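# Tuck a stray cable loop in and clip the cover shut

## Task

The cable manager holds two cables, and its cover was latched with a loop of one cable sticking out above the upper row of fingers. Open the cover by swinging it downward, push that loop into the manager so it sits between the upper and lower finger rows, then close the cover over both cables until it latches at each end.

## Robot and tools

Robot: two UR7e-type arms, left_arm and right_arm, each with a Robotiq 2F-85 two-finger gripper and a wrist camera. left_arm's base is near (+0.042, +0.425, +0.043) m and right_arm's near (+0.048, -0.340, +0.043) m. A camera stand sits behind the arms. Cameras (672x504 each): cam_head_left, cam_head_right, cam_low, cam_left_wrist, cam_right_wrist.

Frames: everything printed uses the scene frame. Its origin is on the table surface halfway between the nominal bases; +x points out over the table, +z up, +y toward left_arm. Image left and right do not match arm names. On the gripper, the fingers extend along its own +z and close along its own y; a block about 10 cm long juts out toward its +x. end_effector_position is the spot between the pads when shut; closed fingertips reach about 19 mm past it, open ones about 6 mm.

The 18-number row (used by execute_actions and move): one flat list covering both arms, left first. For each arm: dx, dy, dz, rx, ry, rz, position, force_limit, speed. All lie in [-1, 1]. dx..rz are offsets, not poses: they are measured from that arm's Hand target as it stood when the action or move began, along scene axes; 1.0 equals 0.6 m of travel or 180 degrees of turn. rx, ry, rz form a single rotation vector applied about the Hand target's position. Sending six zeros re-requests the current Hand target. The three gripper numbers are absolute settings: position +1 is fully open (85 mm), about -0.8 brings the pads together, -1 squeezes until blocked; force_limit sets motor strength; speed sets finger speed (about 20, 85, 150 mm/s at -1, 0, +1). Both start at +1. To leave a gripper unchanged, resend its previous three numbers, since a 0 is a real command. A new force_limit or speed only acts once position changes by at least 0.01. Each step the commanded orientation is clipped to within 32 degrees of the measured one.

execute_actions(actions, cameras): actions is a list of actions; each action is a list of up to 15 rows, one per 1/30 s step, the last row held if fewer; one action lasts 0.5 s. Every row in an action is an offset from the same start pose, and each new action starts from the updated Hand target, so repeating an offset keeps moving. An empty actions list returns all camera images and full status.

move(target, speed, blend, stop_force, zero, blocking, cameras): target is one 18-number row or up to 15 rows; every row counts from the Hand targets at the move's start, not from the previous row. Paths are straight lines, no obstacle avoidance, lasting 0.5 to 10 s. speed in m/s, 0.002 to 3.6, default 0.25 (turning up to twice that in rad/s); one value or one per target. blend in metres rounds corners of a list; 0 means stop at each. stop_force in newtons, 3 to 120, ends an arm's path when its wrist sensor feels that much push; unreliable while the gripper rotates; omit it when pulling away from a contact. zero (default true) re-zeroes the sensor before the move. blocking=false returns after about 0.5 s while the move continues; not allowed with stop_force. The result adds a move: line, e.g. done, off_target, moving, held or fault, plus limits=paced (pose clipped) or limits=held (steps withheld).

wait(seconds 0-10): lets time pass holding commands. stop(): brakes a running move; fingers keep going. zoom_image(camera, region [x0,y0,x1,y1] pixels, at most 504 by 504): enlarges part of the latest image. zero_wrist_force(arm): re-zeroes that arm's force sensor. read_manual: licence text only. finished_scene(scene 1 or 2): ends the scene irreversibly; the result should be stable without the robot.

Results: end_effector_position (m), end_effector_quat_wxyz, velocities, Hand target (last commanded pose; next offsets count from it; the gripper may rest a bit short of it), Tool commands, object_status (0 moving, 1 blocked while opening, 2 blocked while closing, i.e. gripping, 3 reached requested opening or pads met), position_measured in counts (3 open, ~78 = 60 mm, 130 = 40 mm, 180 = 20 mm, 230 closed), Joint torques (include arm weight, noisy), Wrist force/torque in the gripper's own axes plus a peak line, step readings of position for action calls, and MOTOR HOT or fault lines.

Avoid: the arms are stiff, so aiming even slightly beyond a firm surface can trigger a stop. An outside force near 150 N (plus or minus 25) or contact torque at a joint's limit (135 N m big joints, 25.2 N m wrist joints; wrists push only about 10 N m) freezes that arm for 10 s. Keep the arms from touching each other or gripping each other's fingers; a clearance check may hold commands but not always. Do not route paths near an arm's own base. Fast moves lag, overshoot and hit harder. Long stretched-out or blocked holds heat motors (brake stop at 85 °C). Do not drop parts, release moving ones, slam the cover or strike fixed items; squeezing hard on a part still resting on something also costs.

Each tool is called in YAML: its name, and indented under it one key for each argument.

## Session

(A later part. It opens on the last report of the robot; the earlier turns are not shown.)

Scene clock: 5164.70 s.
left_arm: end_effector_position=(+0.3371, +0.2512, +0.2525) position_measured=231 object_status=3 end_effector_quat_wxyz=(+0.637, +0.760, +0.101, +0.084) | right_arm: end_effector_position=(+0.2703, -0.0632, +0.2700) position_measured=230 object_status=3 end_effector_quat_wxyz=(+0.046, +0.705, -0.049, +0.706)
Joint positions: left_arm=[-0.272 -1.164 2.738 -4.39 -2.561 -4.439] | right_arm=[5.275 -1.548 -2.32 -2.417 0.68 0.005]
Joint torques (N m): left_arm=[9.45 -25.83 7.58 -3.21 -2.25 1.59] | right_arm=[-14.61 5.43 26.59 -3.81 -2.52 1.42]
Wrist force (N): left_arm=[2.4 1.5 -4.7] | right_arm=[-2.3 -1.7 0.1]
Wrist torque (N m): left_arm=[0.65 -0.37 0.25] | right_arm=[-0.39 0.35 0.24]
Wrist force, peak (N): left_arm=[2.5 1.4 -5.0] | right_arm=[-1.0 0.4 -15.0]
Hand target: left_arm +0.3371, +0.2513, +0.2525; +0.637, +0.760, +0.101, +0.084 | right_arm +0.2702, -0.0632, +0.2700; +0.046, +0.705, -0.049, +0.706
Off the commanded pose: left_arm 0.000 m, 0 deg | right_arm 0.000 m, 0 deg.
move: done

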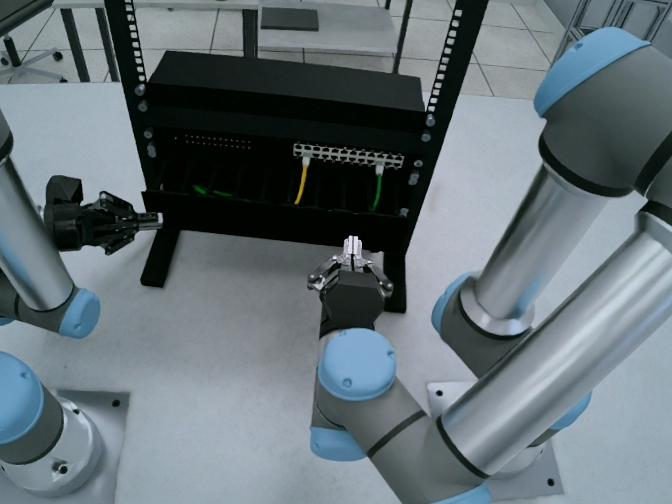

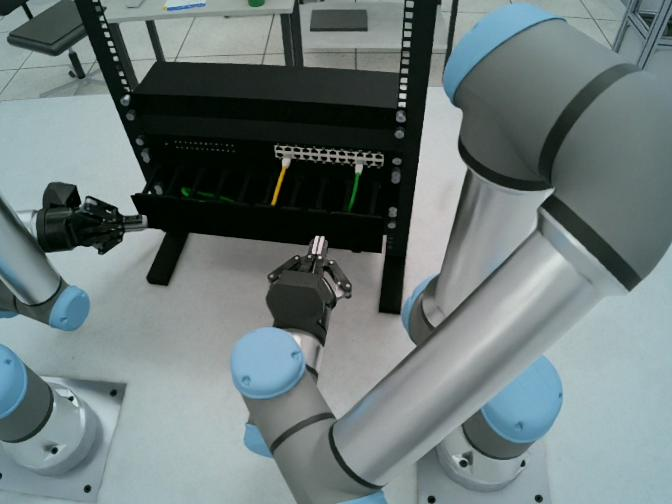

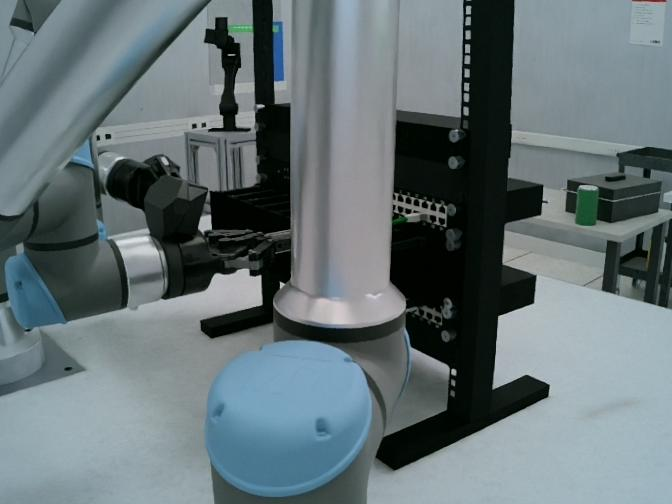

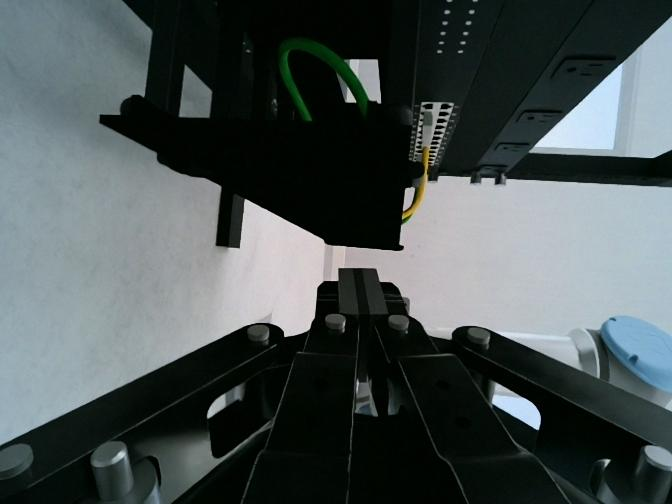

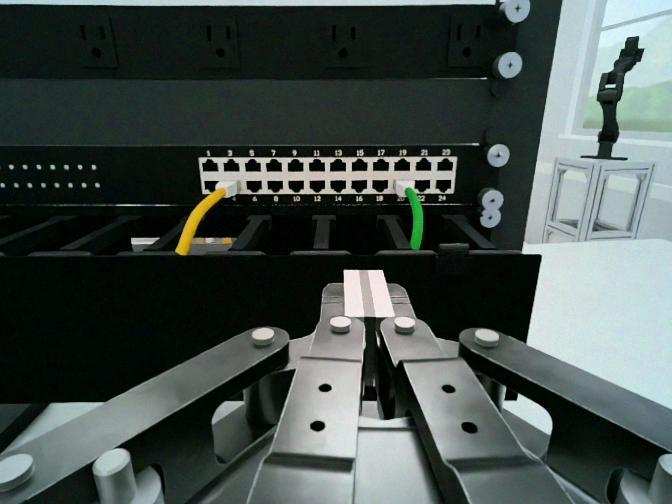

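move:
  target: [0,0, 0.0, 0, 0, 0.0, -1, -0.6, -0.8, 0,0.34,0.0,0.0,0.0,0.0,-1,-0.6,-1]
  speed: 0.2
  cameras: ["cam_right_wrist"]

zoom_image:
  camera: "cam_right_wrist"
  region: [100, 150, 400, 330]

Scene clock: 5186.03 s.
left_arm: end_effector_position=(+0.3371, +0.2513, +0.2525) position_measured=231 object_status=3 end_effector_quat_wxyz=(+0.637, +0.760, +0.101, +0.084) | right_arm: end_effector_position=(+0.2702, +0.1408, +0.2700) position_measured=230 object_status=3 end_effector_quat_wxyz=(+0.046, +0.705, -0.049, +0.706)
Joint positions: left_arm=[-0.272 -1.164 2.738 -4.39 -2.561 -4.439] | right_arm=[5.054 -1.998 -1.747 -2.541 0.46 0.006]
Joint torques (N m): left_arm=[9.37 -25.04 7.03 -3.4 -2.19 1.48] | right_arm=[-15.21 27.96 29.45 -3.39 -2.45 1.54]
Wrist force (N): left_arm=[2.2 1.6 -4.9] | right_arm=[-2.5 -1.8 0.1]
Wrist torque (N m): left_arm=[0.67 -0.34 0.26] | right_arm=[-0.39 0.39 0.09]
Wrist force, peak (N): left_arm=[2.5 1.6 -5.0] | right_arm=[-2.2 -3.2 -0.1]
Hand target: left_arm +0.3371, +0.2513, +0.2525; +0.637, +0.760, +0.101, +0.084 | right_arm +0.2702, +0.1408, +0.2700; +0.046, +0.705, -0.049, +0.706
Off the commanded pose: left_arm 0.000 m, 0 deg | right_arm 0.000 m, 0 deg.
move: done
Images, in order (width x height): cam_right_wrist 672x504.

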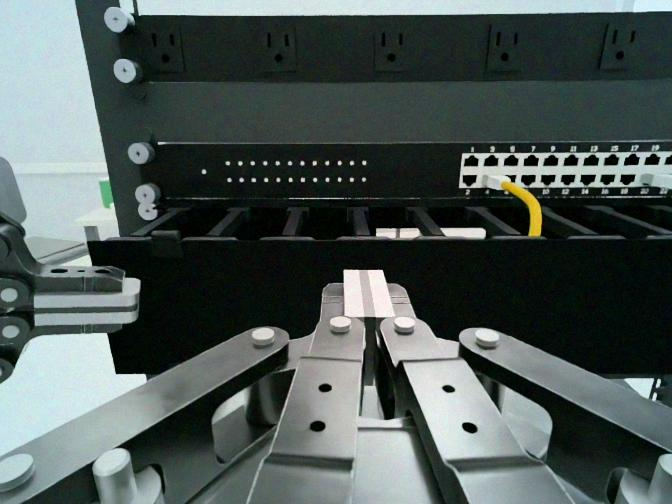

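Scaled by 1.680 from the camera's 672x504 image, which has a finer 960x720 frame.

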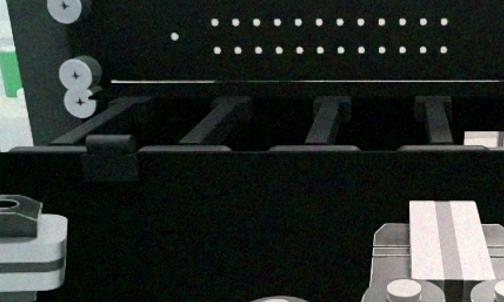

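move:
  target: [-0.05,0.08, 0.0, 0, 0, 0.0, -1, -0.6, -0.8, -0.15,-0.1,-0.2,0.0,0.0,0.0,-1,-0.6,-1]
  speed: 0.2
  cameras: ["cam_right_wrist", "cam_low", "cam_left_wrist"]

zoom_image:
  camera: "cam_low"
  region: [180, 150, 500, 380]

zoom_image:
  camera: "cam_right_wrist"
  region: [50, 50, 550, 300]

Scene clock: 5200.50 s.
left_arm: end_effector_position=(+0.3071, +0.2993, +0.2525) position_measured=231 object_status=3 end_effector_quat_wxyz=(+0.637, +0.760, +0.101, +0.084) | right_arm: end_effector_position=(+0.1802, +0.0808, +0.1500) position_measured=230 object_status=3 end_effector_quat_wxyz=(+0.046, +0.705, -0.049, +0.706)
Joint positions: left_arm=[-0.057 -1.203 2.801 -4.25 -2.759 -4.255] | right_arm=[5.28 -2.122 -1.964 -2.199 0.685 0.005]
Joint torques (N m): left_arm=[8.66 -24.35 8.96 -0.78 -2.41 1.33] | right_arm=[14.2 27.44 0.72 1.48 2.78 -1.38]
Wrist force (N): left_arm=[2.4 1.4 -4.8] | right_arm=[-2.2 -1.5 0.4]
Wrist torque (N m): left_arm=[0.64 -0.36 0.25] | right_arm=[-0.35 0.33 0.26]
Wrist force, peak (N): left_arm=[2.2 1.3 -5.6] | right_arm=[-3.7 -0.7 -0.6]
Hand target: left_arm +0.3071, +0.2993, +0.2525; +0.637, +0.760, +0.101, +0.084 | right_arm +0.1802, +0.0808, +0.1500; +0.046, +0.705, -0.049, +0.706
Off the commanded pose: left_arm 0.000 m, 0 deg | right_arm 0.000 m, 0 deg.
move: done
Images, in order (width x height): cam_low 672x504, cam_left_wrist 672x504, cam_right_wrist 672x504.

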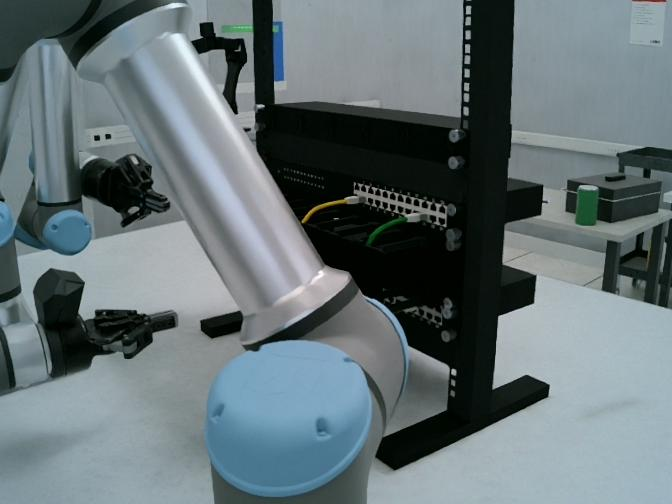

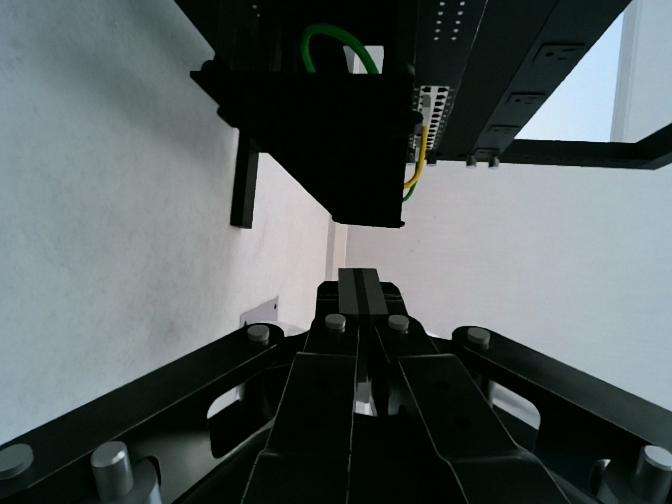

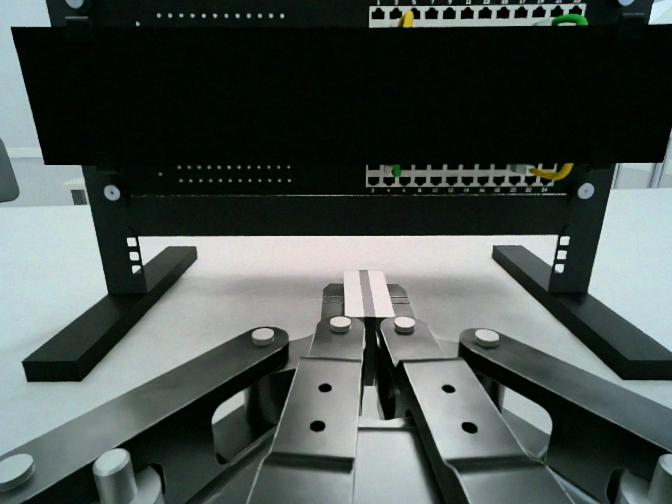

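Scaled by 1.575 from the camera's 672x504 image, which has a finer 960x720 frame.

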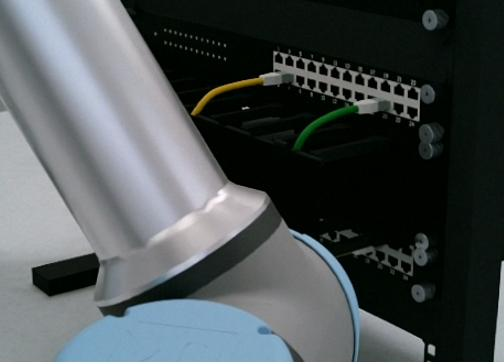

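Scaled by 1.008 from the camera's 672x504 image, which has a finer 960x720 frame.

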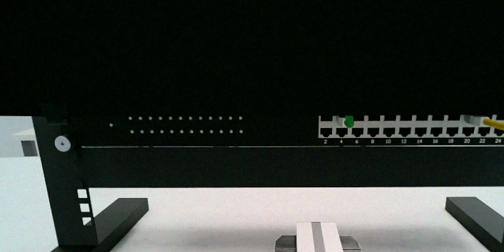

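zoom_image:
  camera: "cam_right_wrist"
  region: [0, 0, 180, 130]

zoom_image:
  camera: "cam_right_wrist"
  region: [492, 0, 672, 130]

zoom_image:
  camera: "cam_left_wrist"
  region: [170, 40, 450, 240]

Scaled by 2.800 from the camera's 672x504 image, which has a finer 960x720 frame.

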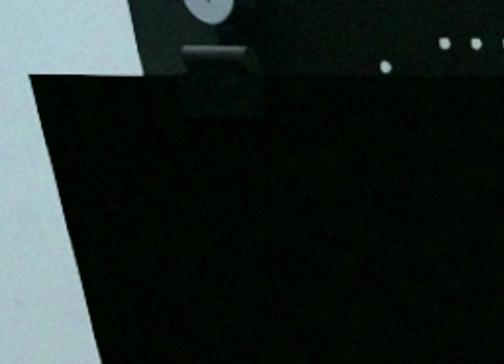

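Scaled by 2.800 from the camera's 672x504 image, which has a finer 960x720 frame.

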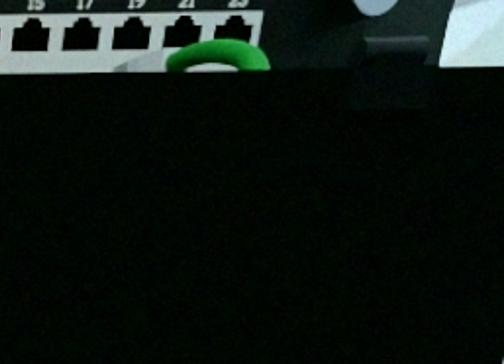

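Scaled by 1.800 from the camera's 672x504 image, which has a finer 960x720 frame.

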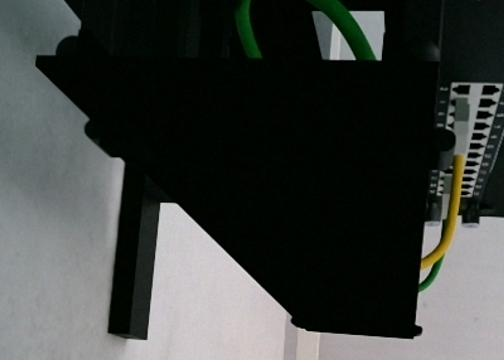

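finished_scene:
  scene: 1

The scene is finished: the task was done.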